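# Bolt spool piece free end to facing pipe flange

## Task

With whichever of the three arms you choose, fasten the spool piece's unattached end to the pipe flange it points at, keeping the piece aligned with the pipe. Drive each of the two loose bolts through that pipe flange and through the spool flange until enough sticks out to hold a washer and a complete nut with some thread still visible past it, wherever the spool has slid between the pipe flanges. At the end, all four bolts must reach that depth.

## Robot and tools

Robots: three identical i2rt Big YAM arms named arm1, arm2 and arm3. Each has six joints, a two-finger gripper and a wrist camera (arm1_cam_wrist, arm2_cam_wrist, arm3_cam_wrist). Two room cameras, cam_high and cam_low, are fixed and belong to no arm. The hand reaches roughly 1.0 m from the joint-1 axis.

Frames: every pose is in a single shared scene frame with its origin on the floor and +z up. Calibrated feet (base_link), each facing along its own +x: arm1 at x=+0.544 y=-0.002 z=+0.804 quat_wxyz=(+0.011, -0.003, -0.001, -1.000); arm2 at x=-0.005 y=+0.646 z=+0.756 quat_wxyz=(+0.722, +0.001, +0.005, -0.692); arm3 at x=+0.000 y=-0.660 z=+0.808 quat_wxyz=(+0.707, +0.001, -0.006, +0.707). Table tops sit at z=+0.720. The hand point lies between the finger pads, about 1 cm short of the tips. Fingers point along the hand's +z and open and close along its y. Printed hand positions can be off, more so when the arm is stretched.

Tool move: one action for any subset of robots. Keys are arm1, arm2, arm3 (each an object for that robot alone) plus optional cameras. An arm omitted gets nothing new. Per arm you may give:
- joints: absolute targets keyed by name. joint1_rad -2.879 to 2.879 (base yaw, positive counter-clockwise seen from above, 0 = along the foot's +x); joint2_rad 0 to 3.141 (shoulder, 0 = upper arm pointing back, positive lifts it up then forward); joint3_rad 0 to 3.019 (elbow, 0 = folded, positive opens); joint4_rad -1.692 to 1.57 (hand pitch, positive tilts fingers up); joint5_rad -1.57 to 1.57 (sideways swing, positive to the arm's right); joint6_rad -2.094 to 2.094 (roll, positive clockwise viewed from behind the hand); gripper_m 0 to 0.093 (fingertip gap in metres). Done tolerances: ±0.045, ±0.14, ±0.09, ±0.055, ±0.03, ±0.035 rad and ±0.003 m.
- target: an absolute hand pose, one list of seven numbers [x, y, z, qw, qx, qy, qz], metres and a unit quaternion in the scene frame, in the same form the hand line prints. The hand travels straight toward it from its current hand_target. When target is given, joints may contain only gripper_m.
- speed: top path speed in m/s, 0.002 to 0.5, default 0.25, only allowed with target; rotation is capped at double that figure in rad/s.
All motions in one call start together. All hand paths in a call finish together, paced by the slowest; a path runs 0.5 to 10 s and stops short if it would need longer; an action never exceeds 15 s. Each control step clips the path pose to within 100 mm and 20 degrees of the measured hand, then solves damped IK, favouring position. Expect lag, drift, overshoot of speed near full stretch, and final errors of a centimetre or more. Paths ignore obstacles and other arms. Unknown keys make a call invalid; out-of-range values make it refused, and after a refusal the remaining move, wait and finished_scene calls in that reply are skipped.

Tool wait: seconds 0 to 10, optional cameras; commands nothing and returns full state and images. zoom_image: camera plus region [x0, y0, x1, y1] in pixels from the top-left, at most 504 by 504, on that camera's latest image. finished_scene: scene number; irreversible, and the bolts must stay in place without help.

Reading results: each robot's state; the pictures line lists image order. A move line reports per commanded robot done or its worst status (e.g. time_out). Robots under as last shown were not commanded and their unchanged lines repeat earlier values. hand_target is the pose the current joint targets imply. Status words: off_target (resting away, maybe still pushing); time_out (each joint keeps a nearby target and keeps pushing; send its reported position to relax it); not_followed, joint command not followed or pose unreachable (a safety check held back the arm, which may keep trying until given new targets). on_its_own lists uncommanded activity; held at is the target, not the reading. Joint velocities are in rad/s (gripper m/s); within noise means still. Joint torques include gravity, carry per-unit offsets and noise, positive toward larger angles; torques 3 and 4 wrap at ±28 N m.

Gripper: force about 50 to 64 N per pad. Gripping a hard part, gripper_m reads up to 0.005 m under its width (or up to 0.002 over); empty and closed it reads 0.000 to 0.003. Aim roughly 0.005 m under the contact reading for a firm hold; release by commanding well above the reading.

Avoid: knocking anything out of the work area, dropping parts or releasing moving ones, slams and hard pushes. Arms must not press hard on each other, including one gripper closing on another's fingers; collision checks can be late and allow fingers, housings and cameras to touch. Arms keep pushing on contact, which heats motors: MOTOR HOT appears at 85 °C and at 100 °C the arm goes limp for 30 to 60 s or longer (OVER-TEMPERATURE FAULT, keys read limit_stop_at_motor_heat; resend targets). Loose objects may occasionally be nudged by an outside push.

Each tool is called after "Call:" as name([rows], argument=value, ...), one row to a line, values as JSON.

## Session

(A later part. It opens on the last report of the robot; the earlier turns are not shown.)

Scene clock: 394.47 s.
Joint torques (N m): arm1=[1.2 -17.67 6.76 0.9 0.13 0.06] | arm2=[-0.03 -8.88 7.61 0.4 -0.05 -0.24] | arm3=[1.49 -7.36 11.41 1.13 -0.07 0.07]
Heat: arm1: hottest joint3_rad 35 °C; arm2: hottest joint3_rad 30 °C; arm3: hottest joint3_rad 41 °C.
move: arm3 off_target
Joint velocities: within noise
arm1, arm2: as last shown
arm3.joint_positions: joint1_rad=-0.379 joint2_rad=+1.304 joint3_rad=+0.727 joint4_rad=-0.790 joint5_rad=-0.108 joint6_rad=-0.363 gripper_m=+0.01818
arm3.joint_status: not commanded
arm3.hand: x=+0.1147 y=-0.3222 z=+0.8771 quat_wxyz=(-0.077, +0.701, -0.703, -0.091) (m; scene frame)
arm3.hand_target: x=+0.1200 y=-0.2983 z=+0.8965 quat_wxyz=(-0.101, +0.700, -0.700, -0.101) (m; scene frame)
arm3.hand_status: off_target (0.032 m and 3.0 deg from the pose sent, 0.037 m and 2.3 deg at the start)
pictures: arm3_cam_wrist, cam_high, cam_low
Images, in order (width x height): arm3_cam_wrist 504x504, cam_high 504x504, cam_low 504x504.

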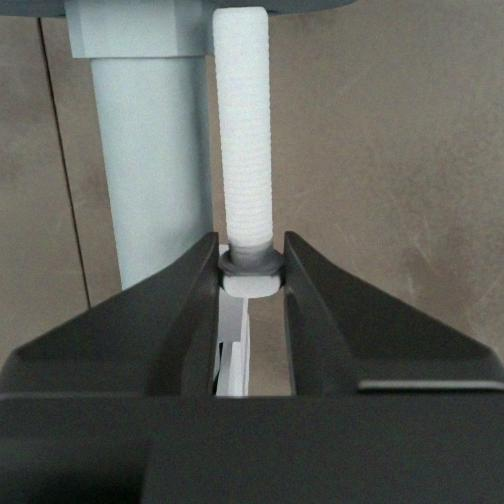

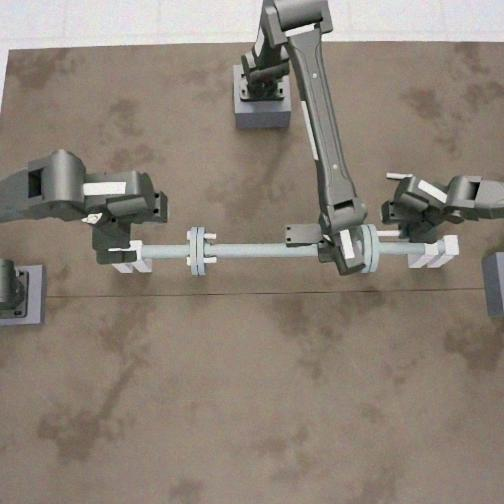

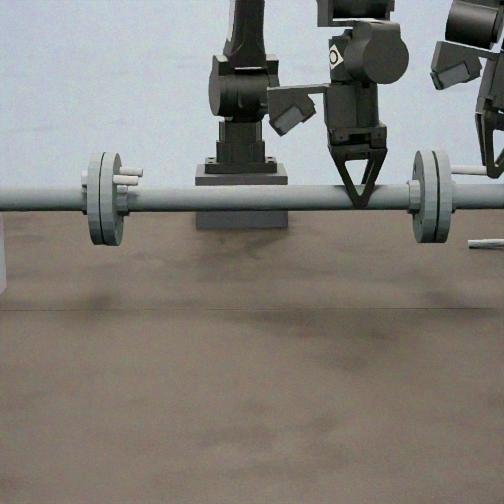

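Call:
move(arm3={"target":[0.1205,-0.275,0.900,-0.1008,0.6998,-0.6998,-0.1008],"speed":0.05}, cameras=["arm3_cam_wrist","cam_high","cam_low"])

Call:
zoom_image(camera="cam_low", region=[384, 130, 504, 250])

Scene clock: 398.47 s.
Joint torques (N m): arm1=[1.08 -17.67 6.78 0.88 0.14 0.06] | arm2=[-0.09 -8.88 7.61 0.4 -0.04 -0.24] | arm3=[1.55 -8.06 11.55 0.91 -0.06 0.03]
Heat: arm1: hottest joint3_rad 35 °C; arm2: hottest joint3_rad 30 °C; arm3: hottest joint3_rad 40 °C.
move: arm3 off_target
Joint velocities: within noise
arm1, arm2: as last shown
arm3.joint_positions: joint1_rad=-0.358 joint2_rad=+1.355 joint3_rad=+0.782 joint4_rad=-0.790 joint5_rad=-0.102 joint6_rad=-0.342 gripper_m=+0.01818
arm3.joint_status: not commanded
arm3.hand: x=+0.1157 y=-0.3004 z=+0.8799 quat_wxyz=(-0.078, +0.701, -0.703, -0.090) (m; scene frame)
arm3.hand_target: x=+0.1200 y=-0.2763 z=+0.9006 quat_wxyz=(-0.101, +0.700, -0.700, -0.101) (m; scene frame)
arm3.hand_status: off_target (0.033 m and 2.9 deg from the pose sent, 0.053 m and 3.0 deg at the start)
pictures: arm3_cam_wrist, cam_high, cam_low
Images, in order (width x height): arm3_cam_wrist 504x504, cam_high 504x504, cam_low 504x504.

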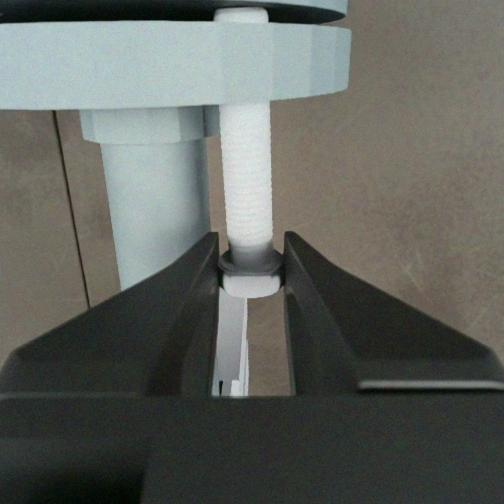

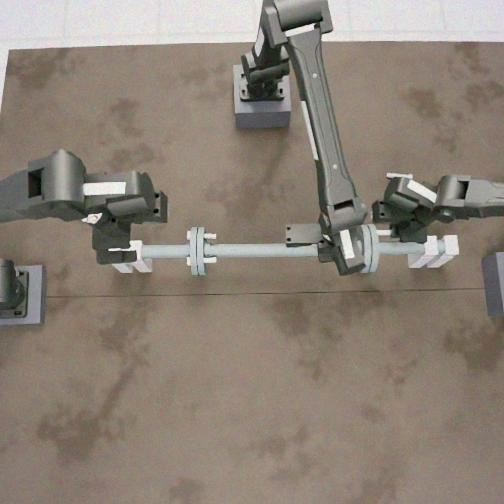

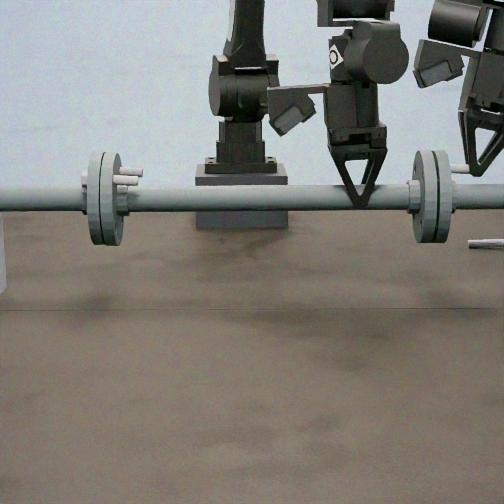

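Scaled by 4.200 from the camera's 504x504 image, which has a finer 720x720 frame.

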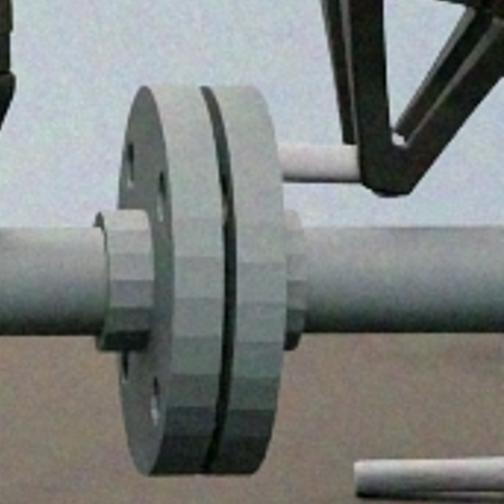

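Call:
move(arm3={"target":[0.1205,-0.252,0.898,-0.1008,0.6998,-0.6998,-0.1008],"speed":0.05}, cameras=["arm3_cam_wrist","cam_high","cam_low"])

Call:
zoom_image(camera="cam_low", region=[384, 130, 504, 250])

Scene clock: 402.50 s.
Joint torques (N m): arm1=[1.26 -17.67 6.76 0.9 0.11 0.07] | arm2=[-0.09 -8.88 7.61 0.39 -0.05 -0.24] | arm3=[1.44 -8.7 11.37 1.25 -0.03 0.06]
Heat: arm1: hottest joint3_rad 35 °C; arm2: hottest joint3_rad 30 °C; arm3: hottest joint3_rad 41 °C.
move: arm3 off_target
Joint velocities: within noise
arm1.joint_positions: joint1_rad=+0.268 joint2_rad=+1.780 joint3_rad=+1.210 joint4_rad=-0.972 joint5_rad=-0.042 joint6_rad=+1.864 gripper_m=+0.03169
arm1.joint_status: not commanded
arm1.hand: x=+0.0719 y=-0.1500 z=+0.8430 quat_wxyz=(-0.026, -0.706, +0.708, -0.010) (m; scene frame)
arm1.hand_target: x=+0.0658 y=-0.1540 z=+0.8608 quat_wxyz=(-0.044, -0.707, +0.706, +0.002) (m; scene frame)
arm1.hand_status: not commanded
arm2: as last shown
arm3.joint_positions: joint1_rad=-0.336 joint2_rad=+1.412 joint3_rad=+0.836 joint4_rad=-0.790 joint5_rad=-0.098 joint6_rad=-0.323 gripper_m=+0.01818
arm3.joint_status: not commanded
arm3.hand: x=+0.1156 y=-0.2786 z=+0.8791 quat_wxyz=(-0.076, +0.702, -0.703, -0.089) (m; scene frame)
arm3.hand_target: x=+0.1200 y=-0.2534 z=+0.8987 quat_wxyz=(-0.101, +0.700, -0.700, -0.101) (m; scene frame)
arm3.hand_status: off_target (0.033 m and 3.2 deg from the pose sent, 0.052 m and 2.9 deg at the start)
pictures: arm3_cam_wrist, cam_high, cam_low
Images, in order (width x height): arm3_cam_wrist 504x504, cam_high 504x504, cam_low 504x504.

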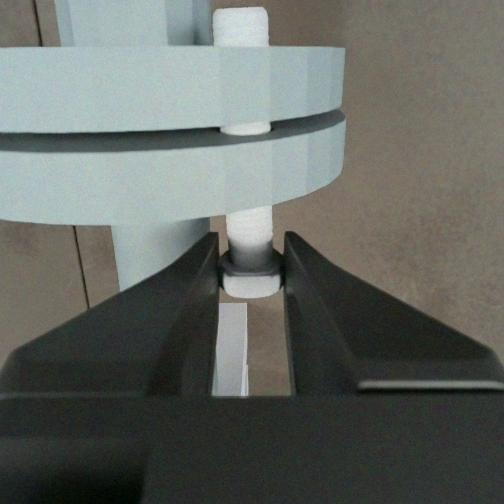

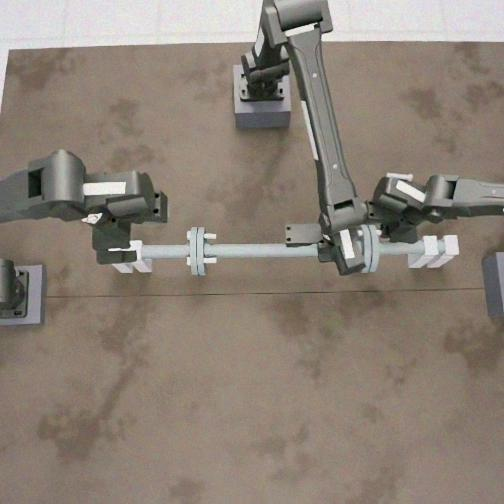

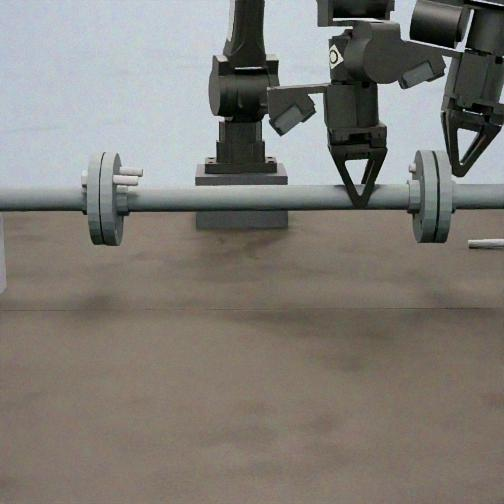

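Scaled by 4.200 from the camera's 504x504 image, which has a finer 720x720 frame.

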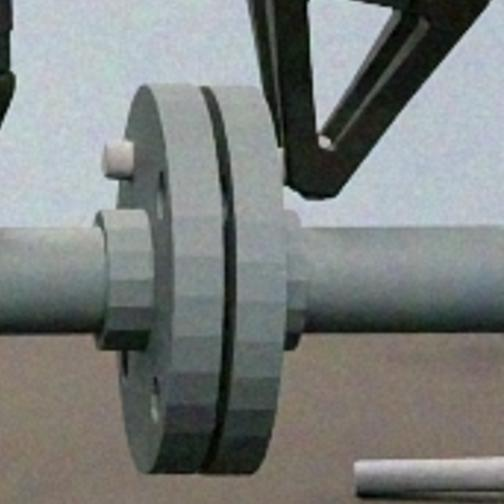

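Call:
move(arm3={"joints":{"gripper_m":0.05}}, cameras=["cam_low"])

Call:
move(arm3={"target":[0.117,-0.32,0.95,-0.1008,0.6998,-0.6998,-0.1008],"speed":0.15}, cameras=[])

Call:
move(arm3={"target":[0.117,-0.34,0.915,-0.271,0.653,-0.653,-0.271],"joints":{"gripper_m":0.0}}, cameras=["arm3_cam_wrist","cam_low"])

Call:
zoom_image(camera="cam_low", region=[384, 130, 504, 250])

Scene clock: 414.23 s.
Joint torques (N m): arm1=[1.26 -17.67 6.75 0.88 0.11 0.06] | arm2=[-0.03 -8.82 7.61 0.39 -0.05 -0.24] | arm3=[1.32 -8.76 11.11 1.21 -0.04 0.04]
Heat: arm1: hottest joint3_rad 35 °C; arm2: hottest joint3_rad 30 °C; arm3: hottest joint3_rad 41 °C.
move: arm3 done
Joint velocities: within noise
arm1, arm2: as last shown
arm3.joint_positions: joint1_rad=-0.336 joint2_rad=+1.412 joint3_rad=+0.840 joint4_rad=-0.790 joint5_rad=-0.098 joint6_rad=-0.322 gripper_m=+0.04983
arm3.joint_status: all done
arm3.hand: x=+0.1161 y=-0.2772 z=+0.8804 quat_wxyz=(-0.077, +0.701, -0.703, -0.090) (m; scene frame)
arm3.hand_target: x=+0.1199 y=-0.2535 z=+0.8986 quat_wxyz=(-0.101, +0.700, -0.700, -0.101) (m; scene frame)
arm3.hand_status: not commanded
pictures: cam_low
Images, in order (width x height): cam_low 504x504.

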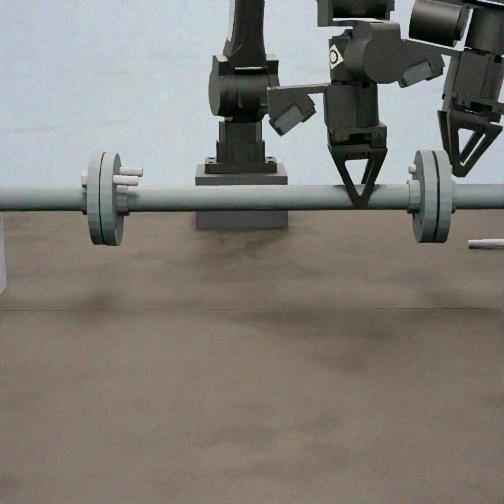

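Scene clock: 415.57 s.
Joint torques (N m): arm1=[1.2 -17.67 6.75 0.88 0.11 0.07] | arm2=[-0.03 -8.88 7.6 0.39 -0.05 -0.24] | arm3=[-0.32 -7.59 7.98 0.64 -0.31 -0.15]
Heat: arm1: hottest joint3_rad 35 °C; arm2: hottest joint3_rad 30 °C; arm3: hottest joint3_rad 41 °C.
move: arm3 done
Joint velocities: within noise
arm1, arm2: as last shown
arm3.joint_positions: joint1_rad=-0.372 joint2_rad=+1.190 joint3_rad=+0.829 joint4_rad=-0.954 joint5_rad=-0.105 joint6_rad=-0.356 gripper_m=+0.04993
arm3.joint_status: not commanded
arm3.hand: x=+0.1144 y=-0.3165 z=+0.9471 quat_wxyz=(-0.101, +0.700, -0.700, -0.100) (m; scene frame)
arm3.hand_target: x=+0.1169 y=-0.3200 z=+0.9500 quat_wxyz=(-0.101, +0.700, -0.700, -0.101) (m; scene frame)
arm3.hand_status: done (0.005 m and 0.0 deg from the pose sent, 0.082 m and 3.0 deg at the start)
pictures: none
No camera images: "cameras" was empty.

Scene clock: 417.43 s.
Joint torques (N m): arm1=[1.26 -17.67 6.72 0.88 0.11 0.06] | arm2=[-0.03 -8.88 7.6 0.4 -0.05 -0.24] | arm3=[-0.21 -3.72 7.79 2.44 -0.43 -0.12]
Heat: arm1: hottest joint3_rad 35 °C; arm2: hottest joint3_rad 30 °C; arm3: hottest joint3_rad 41 °C.
move: arm3 done
Joint velocities: within noise
arm1: as last shown
arm2.joint_positions: joint1_rad=+0.047 joint2_rad=+1.286 joint3_rad=+1.619 joint4_rad=-1.681 joint5_rad=-0.005 joint6_rad=+0.099 gripper_m=+0.09396
arm2.joint_status: not commanded
arm2.hand: x=+0.0325 y=+0.2484 z=+1.1507 quat_wxyz=(-0.083, -0.706, -0.700, +0.068) (m; scene frame)
arm2.hand_target: x=+0.0301 y=+0.2499 z=+1.1492 quat_wxyz=(-0.077, -0.704, -0.703, +0.064) (m; scene frame)
arm2.hand_status: not commanded
arm3.joint_positions: joint1_rad=-0.520 joint2_rad=+0.959 joint3_rad=+0.414 joint4_rad=-0.354 joint5_rad=-0.364 joint6_rad=-0.387 gripper_m=+0.00063
arm3.joint_status: all done
arm3.hand: x=+0.1117 y=-0.3424 z=+0.9092 quat_wxyz=(-0.256, +0.656, -0.657, -0.268) (m; scene frame)
arm3.hand_target: x=+0.1170 y=-0.3401 z=+0.9151 quat_wxyz=(-0.271, +0.653, -0.653, -0.271) (m; scene frame)
arm3.hand_status: done (0.008 m and 1.9 deg from the pose sent, 0.040 m and 28.7 deg at the start)
pictures: arm3_cam_wrist, cam_low
Images, in order (width x height): arm3_cam_wrist 504x504, cam_low 504x504.

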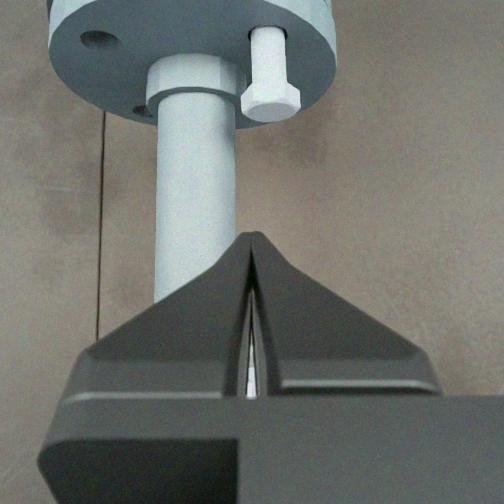

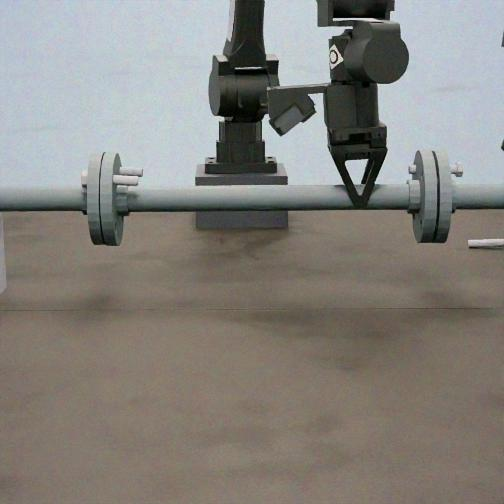

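Scaled by 4.200 from the camera's 504x504 image, which has a finer 720x720 frame.

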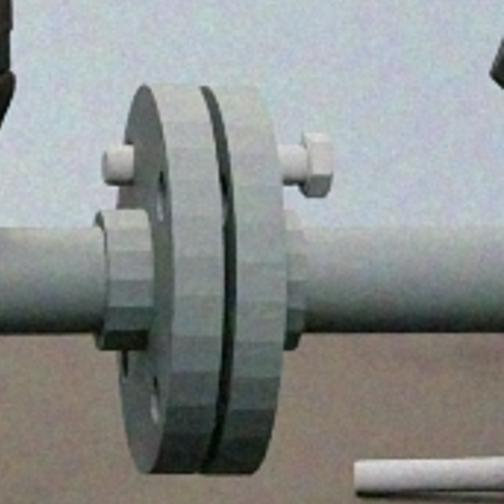

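Call:
move(arm3={"target":[0.122,-0.325,0.889,-0.271,0.653,-0.653,-0.271],"speed":0.1}, cameras=[])

Call:
move(arm3={"target":[0.123,-0.282,0.899,-0.271,0.653,-0.653,-0.271],"speed":0.06}, cameras=["arm3_cam_wrist","cam_low"])

Call:
zoom_image(camera="cam_low", region=[384, 130, 504, 250])

Scene clock: 422.20 s.
Joint torques (N m): arm1=[1.14 -17.85 6.76 0.88 0.11 0.06] | arm2=[-0.03 -8.94 7.61 0.4 -0.04 -0.24] | arm3=[0.67 -3.25 7.32 2.44 -0.16 -0.03]
Heat: arm1: hottest joint3_rad 35 °C; arm2: hottest joint3_rad 30 °C; arm3: hottest joint3_rad 40 °C.
move: arm3 done
Joint velocities: within noise
arm1, arm2: as last shown
arm3.joint_positions: joint1_rad=-0.520 joint2_rad=+1.072 joint3_rad=+0.399 joint4_rad=-0.208 joint5_rad=-0.363 joint6_rad=-0.387 gripper_m=+0.00063
arm3.joint_status: not commanded
arm3.hand: x=+0.1199 y=-0.3286 z=+0.8876 quat_wxyz=(-0.264, +0.655, -0.654, -0.270) (m; scene frame)
arm3.hand_target: x=+0.1220 y=-0.3251 z=+0.8891 quat_wxyz=(-0.271, +0.653, -0.653, -0.271) (m; scene frame)
arm3.hand_status: done (0.004 m and 0.9 deg from the pose sent, 0.029 m and 1.9 deg at the start)
pictures: none
No camera images: "cameras" was empty.

Scene clock: 423.70 s.
Joint torques (N m): arm1=[1.08 -17.79 6.76 0.91 0.11 0.07] | arm2=[-0.03 -8.88 7.6 0.4 -0.05 -0.24] | arm3=[1.49 -4.37 10.8 2.47 -0.14 0.02]
Heat: arm1: hottest joint3_rad 35 °C; arm2: hottest joint3_rad 30 °C; arm3: hottest joint3_rad 40 °C.
move: arm3 off_target
Joint velocities: within noise
arm1, arm2: as last shown
arm3.joint_positions: joint1_rad=-0.461 joint2_rad=+1.169 joint3_rad=+0.446 joint4_rad=-0.189 joint5_rad=-0.317 joint6_rad=-0.336 gripper_m=+0.00063
arm3.joint_status: not commanded
arm3.hand: x=+0.1152 y=-0.3076 z=+0.8770 quat_wxyz=(-0.245, +0.657, -0.664, -0.260) (m; scene frame)
arm3.hand_target: x=+0.1222 y=-0.2839 z=+0.9001 quat_wxyz=(-0.271, +0.653, -0.653, -0.271) (m; scene frame)
arm3.hand_status: off_target (0.035 m and 3.6 deg from the pose sent, 0.048 m and 0.9 deg at the start)
pictures: arm3_cam_wrist, cam_low
Images, in order (width x height): arm3_cam_wrist 504x504, cam_low 504x504.

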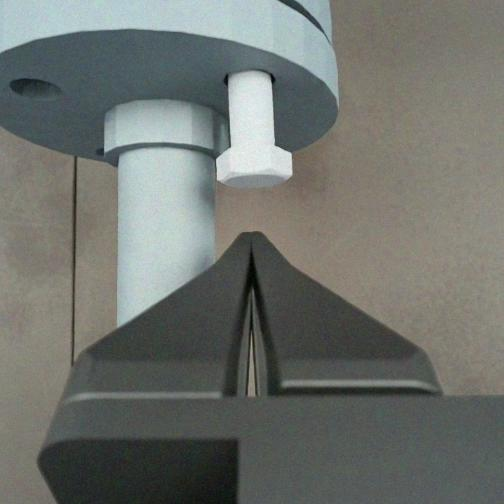

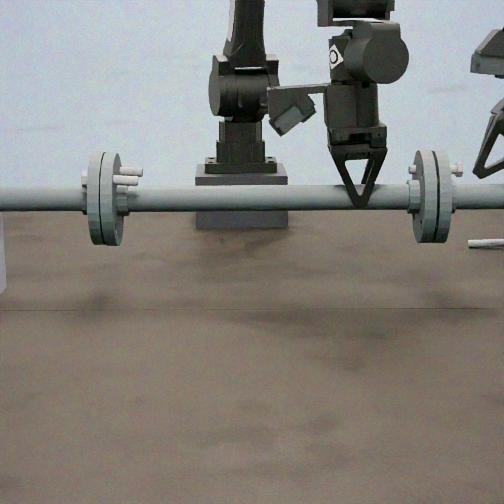

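Scaled by 4.200 from the camera's 504x504 image, which has a finer 720x720 frame.

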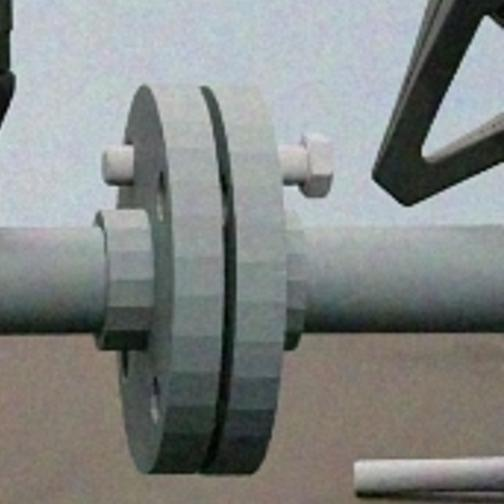

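Call:
move(arm3={"target":[0.124,-0.265,0.906,-0.271,0.653,-0.653,-0.271],"speed":0.05}, cameras=[])

Call:
move(arm3={"target":[0.124,-0.247,0.906,-0.271,0.653,-0.653,-0.271],"speed":0.05}, cameras=["arm3_cam_wrist","cam_low"])

Call:
zoom_image(camera="cam_low", region=[384, 130, 504, 250])

Scene clock: 427.47 s.
Joint torques (N m): arm1=[1.2 -17.67 6.75 0.92 0.11 0.06] | arm2=[-0.03 -8.88 7.6 0.4 -0.05 -0.24] | arm3=[1.55 -4.95 11.11 2.14 -0.12 0.02]
Heat: arm1: hottest joint3_rad 35 °C; arm2: hottest joint3_rad 30 °C; arm3: hottest joint3_rad 40 °C.
move: arm3 off_target
Joint velocities: within noise
arm1, arm2: as last shown
arm3.joint_positions: joint1_rad=-0.439 joint2_rad=+1.201 joint3_rad=+0.489 joint4_rad=-0.189 joint5_rad=-0.303 joint6_rad=-0.319 gripper_m=+0.00063
arm3.joint_status: not commanded
arm3.hand: x=+0.1171 y=-0.2904 z=+0.8838 quat_wxyz=(-0.247, +0.657, -0.663, -0.260) (m; scene frame)
arm3.hand_target: x=+0.1233 y=-0.2669 z=+0.9071 quat_wxyz=(-0.271, +0.653, -0.653, -0.271) (m; scene frame)
arm3.hand_status: off_target (0.034 m and 3.2 deg from the pose sent, 0.052 m and 3.6 deg at the start)
pictures: none
No camera images: "cameras" was empty.

Scene clock: 428.53 s.
Joint torques (N m): arm1=[1.14 -17.67 6.75 0.91 0.11 0.06] | arm2=[-0.09 -8.88 7.61 0.4 -0.05 -0.24] | arm3=[1.49 -5.6 11.03 2.43 -0.11 0.01]
Heat: arm1: hottest joint3_rad 35 °C; arm2: hottest joint3_rad 30 °C; arm3: hottest joint3_rad 40 °C.
move: arm3 off_target
Joint velocities: within noise
arm1, arm2: as last shown
arm3.joint_positions: joint1_rad=-0.416 joint2_rad=+1.250 joint3_rad=+0.528 joint4_rad=-0.181 joint5_rad=-0.288 joint6_rad=-0.302 gripper_m=+0.00063
arm3.joint_status: not commanded
arm3.hand: x=+0.1172 y=-0.2744 z=+0.8830 quat_wxyz=(-0.244, +0.657, -0.665, -0.258) (m; scene frame)
arm3.hand_target: x=+0.1232 y=-0.2492 z=+0.9070 quat_wxyz=(-0.271, +0.653, -0.653, -0.271) (m; scene frame)
arm3.hand_status: off_target (0.036 m and 3.7 deg from the pose sent, 0.049 m and 3.3 deg at the start)
pictures: arm3_cam_wrist, cam_low
Images, in order (width x height): arm3_cam_wrist 504x504, cam_low 504x504.

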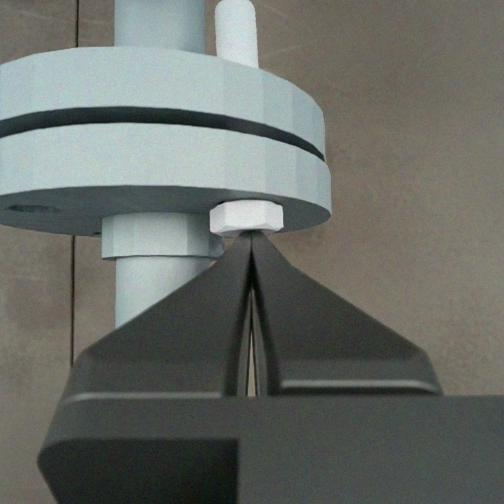

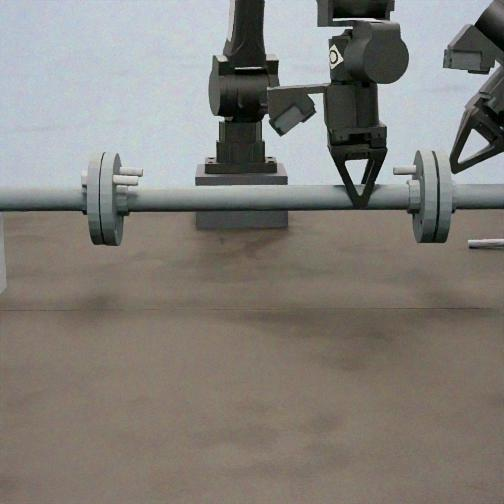

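Scaled by 4.200 from the camera's 504x504 image, which has a finer 720x720 frame.

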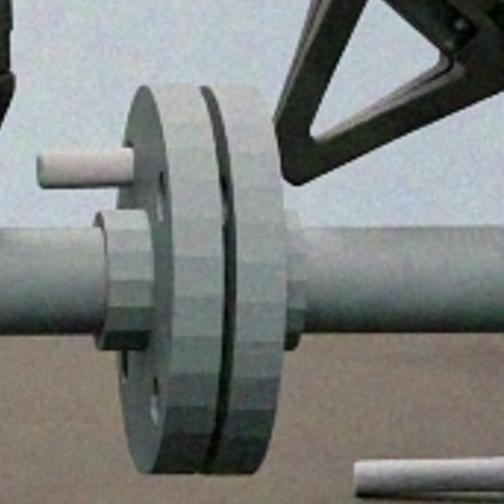

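Call:
move(arm3={"target":[0.13,-0.36,0.95,-0.271,0.653,-0.653,-0.271],"speed":0.2}, cameras=[])

Call:
move(arm3={"target":[0.33,-0.42,0.81,0,0.676,-0.737,0],"joints":{"gripper_m":0.05}}, cameras=["arm3_cam_wrist","cam_low","cam_high"])

Call:
zoom_image(camera="cam_low", region=[384, 130, 504, 250])

Scene clock: 436.77 s.
Joint torques (N m): arm1=[1.08 -17.73 6.76 0.88 0.11 0.07] | arm2=[-0.03 -8.88 7.61 0.39 -0.05 -0.24] | arm3=[-0.09 -2.96 8.92 1.24 -0.48 -0.15]
Heat: arm1: hottest joint3_rad 35 °C; arm2: hottest joint3_rad 30 °C; arm3: hottest joint3_rad 40 °C.
move: arm3 done
Joint velocities: within noise
arm1.joint_positions: joint1_rad=+0.268 joint2_rad=+1.780 joint3_rad=+1.210 joint4_rad=-0.972 joint5_rad=-0.042 joint6_rad=+1.864 gripper_m=+0.03169
arm1.joint_status: not commanded
arm1.hand: x=+0.0719 y=-0.1500 z=+0.8430 quat_wxyz=(-0.026, -0.706, +0.708, -0.010) (m; scene frame)
arm1.hand_target: x=+0.0658 y=-0.1540 z=+0.8608 quat_wxyz=(-0.044, -0.707, +0.706, +0.002) (m; scene frame)
arm1.hand_status: not commanded
arm2: as last shown
arm3.joint_positions: joint1_rad=-0.616 joint2_rad=+0.858 joint3_rad=+0.465 joint4_rad=-0.512 joint5_rad=-0.425 joint6_rad=-0.461 gripper_m=+0.00063
arm3.joint_status: not commanded
arm3.hand: x=+0.1268 y=-0.3589 z=+0.9450 quat_wxyz=(-0.266, +0.653, -0.655, -0.272) (m; scene frame)
arm3.hand_target: x=+0.1300 y=-0.3599 z=+0.9500 quat_wxyz=(-0.271, +0.653, -0.653, -0.271) (m; scene frame)
arm3.hand_status: done (0.006 m and 0.6 deg from the pose sent, 0.109 m and 3.7 deg at the start)
pictures: none
No camera images: "cameras" was empty.

Scene clock: 439.13 s.
Joint torques (N m): arm1=[1.2 -17.67 6.75 0.91 0.11 0.07] | arm2=[-0.09 -8.88 7.6 0.39 -0.05 -0.24] | arm3=[-0.03 -11.28 8.99 0.09 0 -0.18]
Heat: arm1: hottest joint3_rad 35 °C; arm2: hottest joint3_rad 30 °C; arm3: hottest joint3_rad 40 °C.
move: arm3 off_target
Joint velocities: within noise
arm1, arm2: as last shown
arm3.joint_positions: joint1_rad=-0.930 joint2_rad=+1.668 joint3_rad=+0.891 joint4_rad=-0.834 joint5_rad=+0.000 joint6_rad=-0.841 gripper_m=+0.04991
arm3.joint_status: all done
arm3.hand: x=+0.3121 y=-0.4277 z=+0.7996 quat_wxyz=(+0.014, +0.675, -0.737, -0.003) (m; scene frame)
arm3.hand_target: x=+0.3296 y=-0.4203 z=+0.8103 quat_wxyz=(+0.000, +0.676, -0.737, +0.000) (m; scene frame)
arm3.hand_status: off_target (0.022 m and 1.6 deg from the pose sent, 0.251 m and 45.0 deg at the start)
pictures: arm3_cam_wrist, cam_high, cam_low
Images, in order (width x height): arm3_cam_wrist 504x504, cam_high 504x504, cam_low 504x504.

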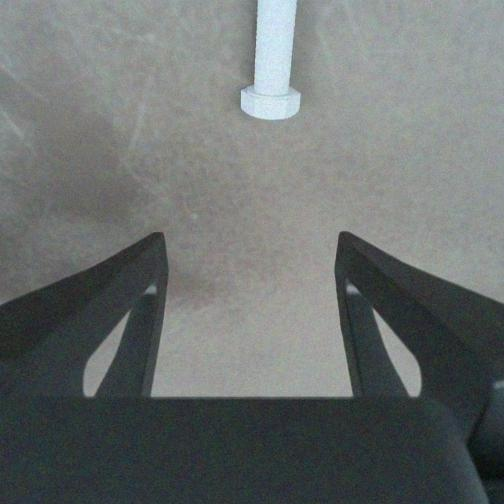

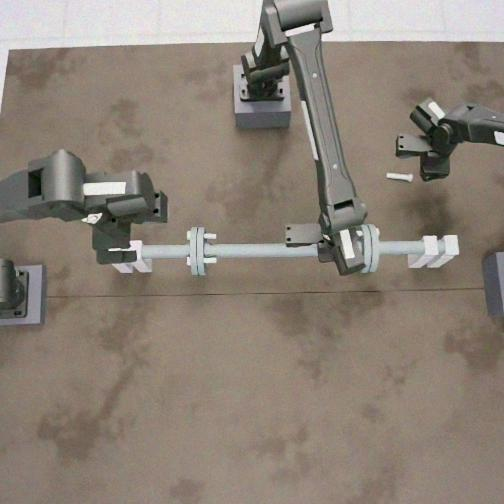

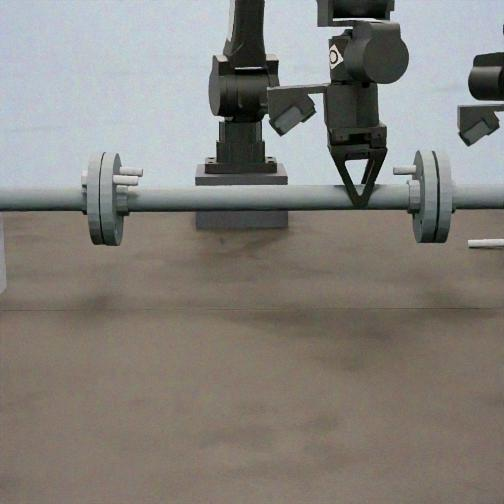

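Scaled by 4.200 from the camera's 504x504 image, which has a finer 720x720 frame.

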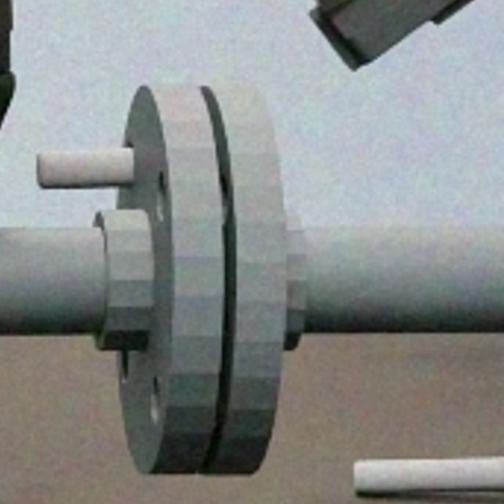

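Call:
move(arm3={"target":[0.323,-0.397,0.758,0,0.676,-0.737,0],"speed":0.12}, cameras=["arm3_cam_wrist"])

Scene clock: 444.73 s.
Joint torques (N m): arm1=[1.2 -17.67 6.74 0.91 0.11 0.06] | arm2=[-0.03 -8.88 7.6 0.4 -0.05 -0.24] | arm3=[1.38 -12.28 7.43 1.01 -0.08 0.06]
Heat: arm1: hottest joint3_rad 35 °C; arm2: hottest joint3_rad 31 °C; arm3: hottest joint3_rad 40 °C.
move: arm3 off_target
Joint velocities: within noise
arm1, arm2: as last shown
arm3.joint_positions: joint1_rad=-0.894 joint2_rad=+1.793 joint3_rad=+0.891 joint4_rad=-0.723 joint5_rad=+0.000 joint6_rad=-0.810 gripper_m=+0.04991
arm3.joint_status: not commanded
arm3.hand: x=+0.3087 y=-0.4126 z=+0.7518 quat_wxyz=(+0.022, +0.677, -0.736, -0.003) (m; scene frame)
arm3.hand_target: x=+0.3226 y=-0.3973 z=+0.7587 quat_wxyz=(+0.000, +0.676, -0.737, +0.000) (m; scene frame)
arm3.hand_status: off_target (0.022 m and 2.5 deg from the pose sent, 0.053 m and 1.6 deg at the start)
pictures: arm3_cam_wrist
Images, in order (width x height): arm3_cam_wrist 504x504.

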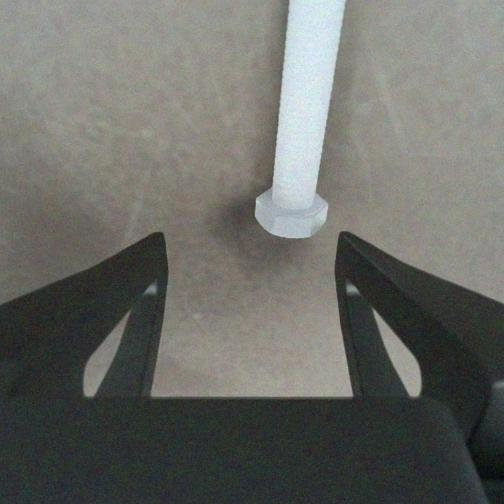

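Call:
move(arm3={"target":[0.333,-0.391,0.742,0,0.657,-0.754,0],"speed":0.08}, cameras=["arm3_cam_wrist"])

Scene clock: 450.83 s.
Joint torques (N m): arm1=[1.26 -17.61 6.76 0.9 0.1 0.07] | arm2=[-0.03 -8.88 7.61 0.4 -0.04 -0.24] | arm3=[0.97 -12.51 7.54 0.95 -0.05 0.07]
Heat: arm1: hottest joint3_rad 35 °C; arm2: hottest joint3_rad 31 °C; arm3: hottest joint3_rad 39 °C.
move: arm3 off_target
Joint velocities: within noise
arm1: as last shown
arm2.joint_positions: joint1_rad=+0.047 joint2_rad=+1.286 joint3_rad=+1.619 joint4_rad=-1.681 joint5_rad=-0.005 joint6_rad=+0.099 gripper_m=+0.09396
arm2.joint_status: not commanded
arm2.hand: x=+0.0325 y=+0.2484 z=+1.1507 quat_wxyz=(-0.083, -0.706, -0.700, +0.068) (m; scene frame)
arm2.hand_target: x=+0.0301 y=+0.2499 z=+1.1492 quat_wxyz=(-0.077, -0.704, -0.703, +0.064) (m; scene frame)
arm2.hand_status: not commanded
arm3.joint_positions: joint1_rad=-0.894 joint2_rad=+1.847 joint3_rad=+0.915 joint4_rad=-0.694 joint5_rad=+0.000 joint6_rad=-0.763 gripper_m=+0.04991
arm3.joint_status: not commanded
arm3.hand: x=+0.3162 y=-0.4065 z=+0.7365 quat_wxyz=(+0.022, +0.659, -0.752, -0.002) (m; scene frame)
arm3.hand_target: x=+0.3325 y=-0.3914 z=+0.7427 quat_wxyz=(+0.000, +0.657, -0.754, +0.000) (m; scene frame)
arm3.hand_status: off_target (0.023 m and 2.6 deg from the pose sent, 0.034 m and 4.0 deg at the start)
pictures: arm3_cam_wrist
Images, in order (width x height): arm3_cam_wrist 504x504.

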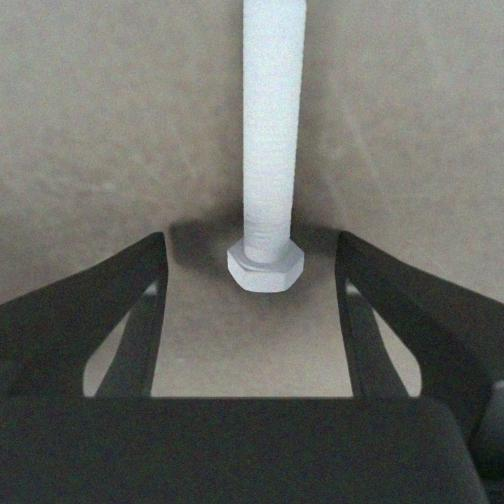

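Call:
move(arm3={"joints":{"gripper_m":0.004}}, cameras=["arm3_cam_wrist"])

Call:
move(arm3={"target":[0.315,-0.41,0.85,0,0.657,-0.754,0],"speed":0.12}, cameras=[])

Call:
move(arm3={"target":[0.20,-0.42,1.0,-0.034,0.690,-0.722,-0.032],"speed":0.2}, cameras=[])

Call:
move(arm3={"target":[0.055,-0.395,0.95,-0.068,0.703,-0.703,-0.068],"speed":0.2}, cameras=["arm3_cam_wrist","cam_low","cam_high"])

Scene clock: 454.90 s.
Joint torques (N m): arm1=[1.14 -17.79 6.76 0.91 0.11 0.07] | arm2=[-0.03 -8.88 7.61 0.4 -0.05 -0.24] | arm3=[1.03 -12.45 7.57 0.95 -0.06 0.03]
Heat: arm1: hottest joint3_rad 35 °C; arm2: hottest joint3_rad 31 °C; arm3: hottest joint3_rad 39 °C.
move: arm3 off_target
Joint velocities: within noise
arm1, arm2: as last shown
arm3.joint_positions: joint1_rad=-0.894 joint2_rad=+1.847 joint3_rad=+0.915 joint4_rad=-0.694 joint5_rad=+0.001 joint6_rad=-0.762 gripper_m=+0.01815
arm3.joint_status: gripper_m off_target (ended at +0.01817, target +0.00400)
arm3.hand: x=+0.3164 y=-0.4064 z=+0.7365 quat_wxyz=(+0.022, +0.659, -0.752, -0.002) (m; scene frame)
arm3.hand_target: x=+0.3326 y=-0.3913 z=+0.7427 quat_wxyz=(+0.000, +0.657, -0.754, +0.000) (m; scene frame)
arm3.hand_status: not commanded
pictures: arm3_cam_wrist
Images, in order (width x height): arm3_cam_wrist 504x504.

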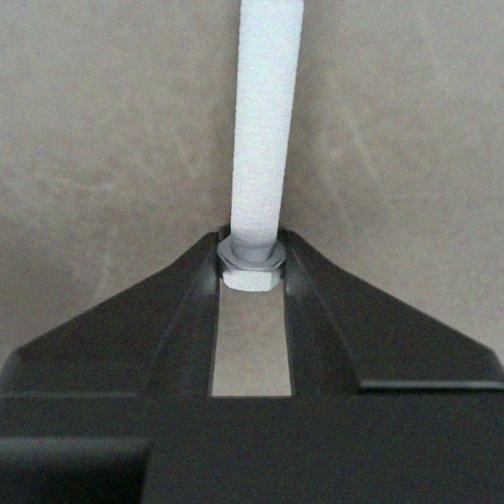

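Scene clock: 456.60 s.
Joint torques (N m): arm1=[1.08 -17.73 6.79 0.91 0.11 0.07] | arm2=[-0.03 -8.88 7.61 0.4 -0.05 -0.24] | arm3=[0.44 -12.28 9.47 0.03 -0.04 -0.05]
Heat: arm1: hottest joint3_rad 35 °C; arm2: hottest joint3_rad 31 °C; arm3: hottest joint3_rad 39 °C.
move: arm3 off_target
Joint velocities: within noise
arm1, arm2: as last shown
arm3.joint_positions: joint1_rad=-0.894 joint2_rad=+1.602 joint3_rad=+0.915 joint4_rad=-0.942 joint5_rad=+0.001 joint6_rad=-0.762 gripper_m=+0.01815
arm3.joint_status: not commanded
arm3.hand: x=+0.2984 y=-0.4212 z=+0.8311 quat_wxyz=(+0.024, +0.659, -0.752, -0.002) (m; scene frame)
arm3.hand_target: x=+0.3145 y=-0.4105 z=+0.8502 quat_wxyz=(+0.000, +0.657, -0.754, +0.000) (m; scene frame)
arm3.hand_status: off_target (0.028 m and 2.7 deg from the pose sent, 0.114 m and 2.5 deg at the start)
pictures: none
No camera images: "cameras" was empty.

Scene clock: 458.37 s.
Joint torques (N m): arm1=[1.08 -17.67 6.75 0.9 0.11 0.07] | arm2=[-0.03 -8.82 7.6 0.4 -0.05 -0.24] | arm3=[1.38 -6.53 10.88 0.24 -0.24 0.08]
Heat: arm1: hottest joint3_rad 35 °C; arm2: hottest joint3_rad 31 °C; arm3: hottest joint3_rad 39 °C.
move: arm3 off_target
Joint velocities: within noise
arm1, arm2: as last shown
arm3.joint_positions: joint1_rad=-0.734 joint2_rad=+1.141 joint3_rad=+0.915 joint4_rad=-1.317 joint5_rad=-0.056 joint6_rad=-0.688 gripper_m=+0.01815
arm3.joint_status: not commanded
arm3.hand: x=+0.1963 y=-0.4293 z=+0.9832 quat_wxyz=(-0.018, +0.691, -0.722, -0.030) (m; scene frame)
arm3.hand_target: x=+0.1997 y=-0.4203 z=+1.0000 quat_wxyz=(-0.034, +0.690, -0.722, -0.032) (m; scene frame)
arm3.hand_status: off_target (0.020 m and 1.9 deg from the pose sent, 0.195 m and 8.9 deg at the start)
pictures: none
No camera images: "cameras" was empty.

Scene clock: 460.23 s.
Joint torques (N m): arm1=[1.08 -17.61 6.78 0.92 0.11 0.06] | arm2=[-0.03 -8.88 7.61 0.4 -0.04 -0.24] | arm3=[1.55 -4.37 8.28 1.48 0.01 0.02]
Heat: arm1: hottest joint3_rad 35 °C; arm2: hottest joint3_rad 31 °C; arm3: hottest joint3_rad 39 °C.
move: arm3 done
Joint velocities: within noise
arm1, arm2: as last shown
arm3.joint_positions: joint1_rad=-0.249 joint2_rad=+0.969 joint3_rad=+0.695 joint4_rad=-1.151 joint5_rad=-0.053 joint6_rad=-0.243 gripper_m=+0.01815
arm3.joint_status: not commanded
arm3.hand: x=+0.0563 y=-0.4006 z=+0.9455 quat_wxyz=(-0.055, +0.704, -0.705, -0.061) (m; scene frame)
arm3.hand_target: x=+0.0550 y=-0.3951 z=+0.9501 quat_wxyz=(-0.068, +0.704, -0.704, -0.068) (m; scene frame)
arm3.hand_status: done (0.007 m and 1.7 deg from the pose sent, 0.149 m and 7.7 deg at the start)
pictures: arm3_cam_wrist, cam_high, cam_low
Images, in order (width x height): arm3_cam_wrist 504x504, cam_high 504x504, cam_low 504x504.

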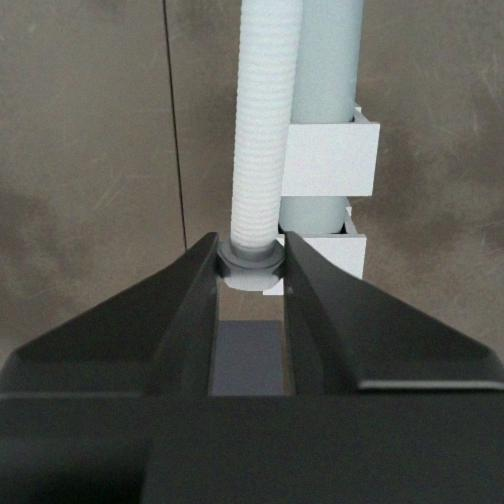

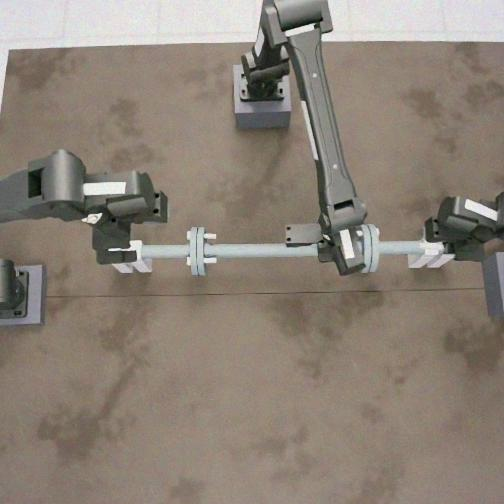

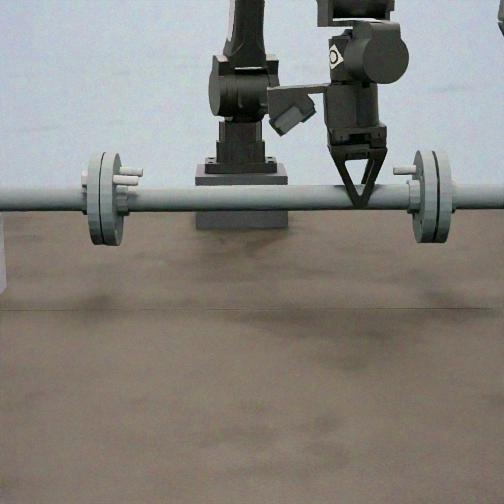

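Call:
move(arm3={"target":[0.049,-0.345,0.896,-0.066,0.728,-0.678,-0.070],"speed":0.1}, cameras=["arm3_cam_wrist","cam_low","cam_high"])

Call:
zoom_image(camera="cam_low", region=[384, 130, 504, 250])

Call:
zoom_image(camera="cam_high", region=[350, 215, 410, 285])

Scene clock: 466.83 s.
Joint torques (N m): arm1=[1.14 -17.67 6.75 0.91 0.11 0.06] | arm2=[-0.03 -8.88 7.62 0.39 -0.05 -0.24] | arm3=[1.38 -5.36 7.88 1.43 -0.08 -0.13]
Heat: arm1: hottest joint3_rad 35 °C; arm2: hottest joint3_rad 31 °C; arm3: hottest joint3_rad 38 °C.
move: arm3 done
Joint velocities: within noise
arm1.joint_positions: joint1_rad=+0.268 joint2_rad=+1.780 joint3_rad=+1.210 joint4_rad=-0.972 joint5_rad=-0.042 joint6_rad=+1.864 gripper_m=+0.03169
arm1.joint_status: not commanded
arm1.hand: x=+0.0719 y=-0.1500 z=+0.8430 quat_wxyz=(-0.026, -0.706, +0.708, -0.010) (m; scene frame)
arm1.hand_target: x=+0.0658 y=-0.1540 z=+0.8608 quat_wxyz=(-0.044, -0.707, +0.706, +0.002) (m; scene frame)
arm1.hand_status: not commanded
arm2: as last shown
arm3.joint_positions: joint1_rad=-0.194 joint2_rad=+1.174 joint3_rad=+0.681 joint4_rad=-0.923 joint5_rad=-0.053 joint6_rad=-0.242 gripper_m=+0.01815
arm3.joint_status: not commanded
arm3.hand: x=+0.0511 y=-0.3525 z=+0.8935 quat_wxyz=(-0.057, +0.723, -0.685, -0.065) (m; scene frame)
arm3.hand_target: x=+0.0490 y=-0.3451 z=+0.8961 quat_wxyz=(-0.066, +0.728, -0.678, -0.070) (m; scene frame)
arm3.hand_status: done (0.008 m and 1.6 deg from the pose sent, 0.075 m and 4.4 deg at the start)
pictures: arm3_cam_wrist, cam_high, cam_low
Images, in order (width x height): arm3_cam_wrist 504x504, cam_high 504x504, cam_low 504x504.

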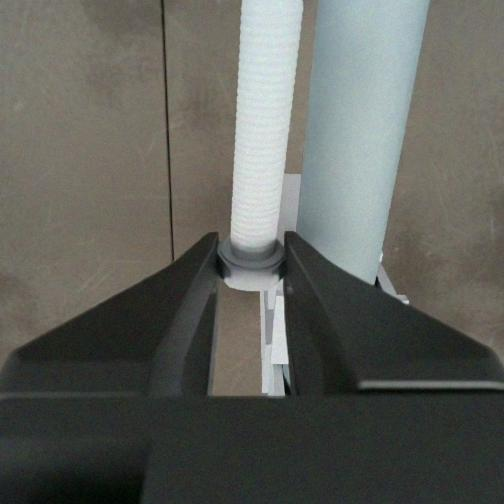

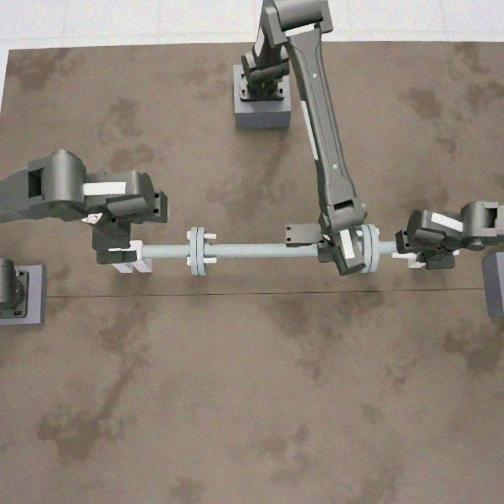

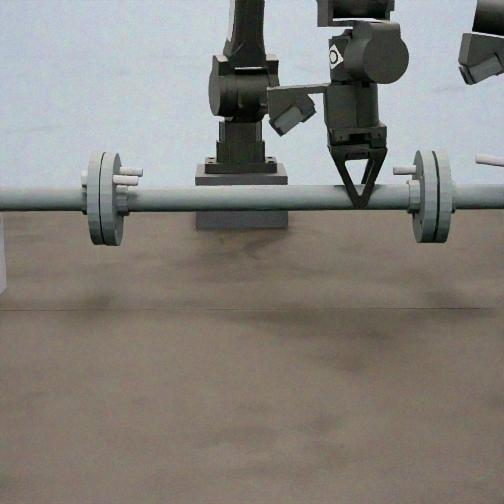

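Scaled by 4.200 from the camera's 504x504 image, which has a finer 720x720 frame.

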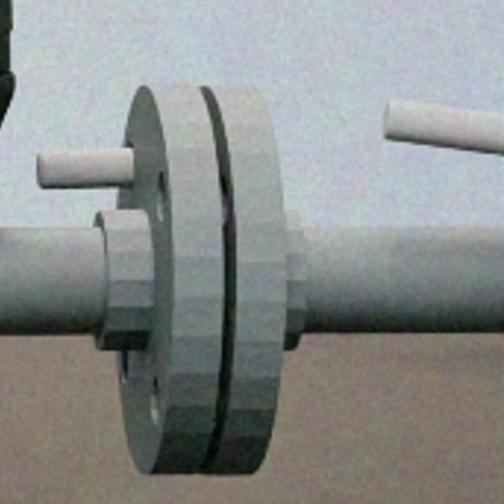

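Scaled by 7.200 from the camera's 504x504 image, which has a finer 720x720 frame.

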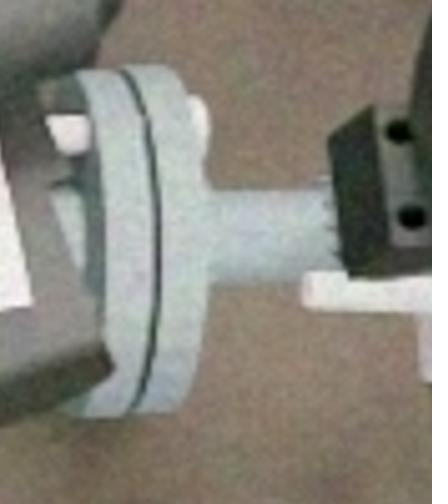

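Call:
move(arm3={"target":[0.046,-0.315,0.893,-0.030,0.730,-0.681,-0.032],"speed":0.08}, cameras=["arm3_cam_wrist","cam_low","cam_high"])

Call:
zoom_image(camera="cam_low", region=[384, 130, 504, 250])

Call:
zoom_image(camera="cam_high", region=[350, 215, 410, 285])

Scene clock: 477.77 s.
Joint torques (N m): arm1=[1.14 -17.61 6.74 0.88 0.11 0.06] | arm2=[-0.03 -8.94 7.61 0.4 -0.04 -0.24] | arm3=[1.49 -7.12 11 0.32 0.03 0.02]
Heat: arm1: hottest joint3_rad 35 °C; arm2: hottest joint3_rad 31 °C; arm3: hottest joint3_rad 38 °C.
move: arm3 off_target
Joint velocities: within noise
arm1, arm2: as last shown
arm3.joint_positions: joint1_rad=-0.156 joint2_rad=+1.323 joint3_rad=+0.762 joint4_rad=-0.971 joint5_rad=-0.028 joint6_rad=-0.224 gripper_m=+0.01815
arm3.joint_status: not commanded
arm3.hand: x=+0.0461 y=-0.3364 z=+0.8764 quat_wxyz=(-0.014, +0.731, -0.682, -0.023) (m; scene frame)
arm3.hand_target: x=+0.0458 y=-0.3158 z=+0.8932 quat_wxyz=(-0.030, +0.731, -0.681, -0.033) (m; scene frame)
arm3.hand_status: off_target (0.027 m and 2.1 deg from the pose sent, 0.038 m and 4.9 deg at the start)
pictures: arm3_cam_wrist, cam_high, cam_low
Images, in order (width x height): arm3_cam_wrist 504x504, cam_high 504x504, cam_low 504x504.

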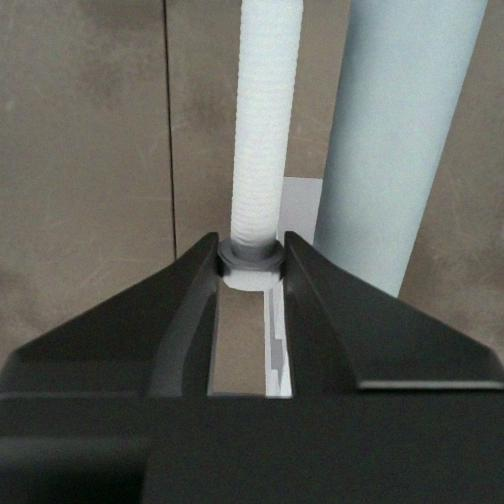

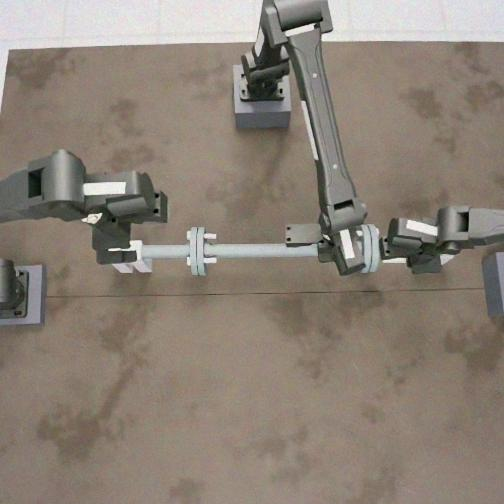

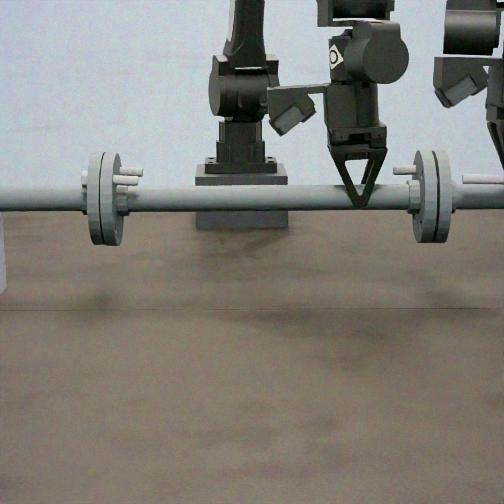

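Scaled by 4.200 from the camera's 504x504 image, which has a finer 720x720 frame.

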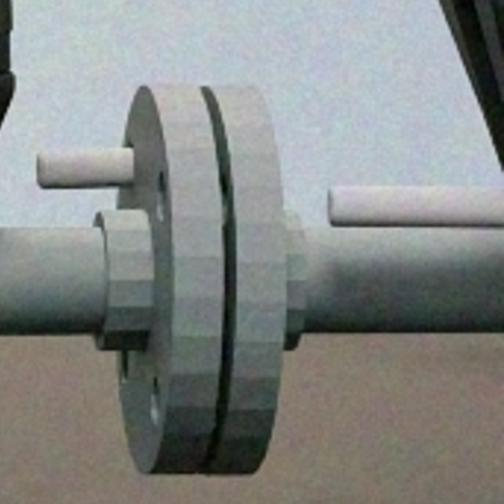

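Scaled by 7.200 from the camera's 504x504 image, which has a finer 720x720 frame.

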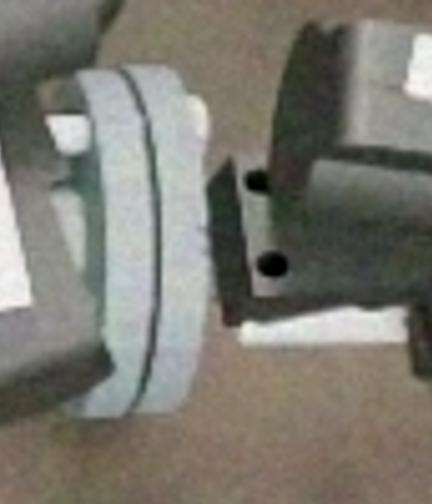

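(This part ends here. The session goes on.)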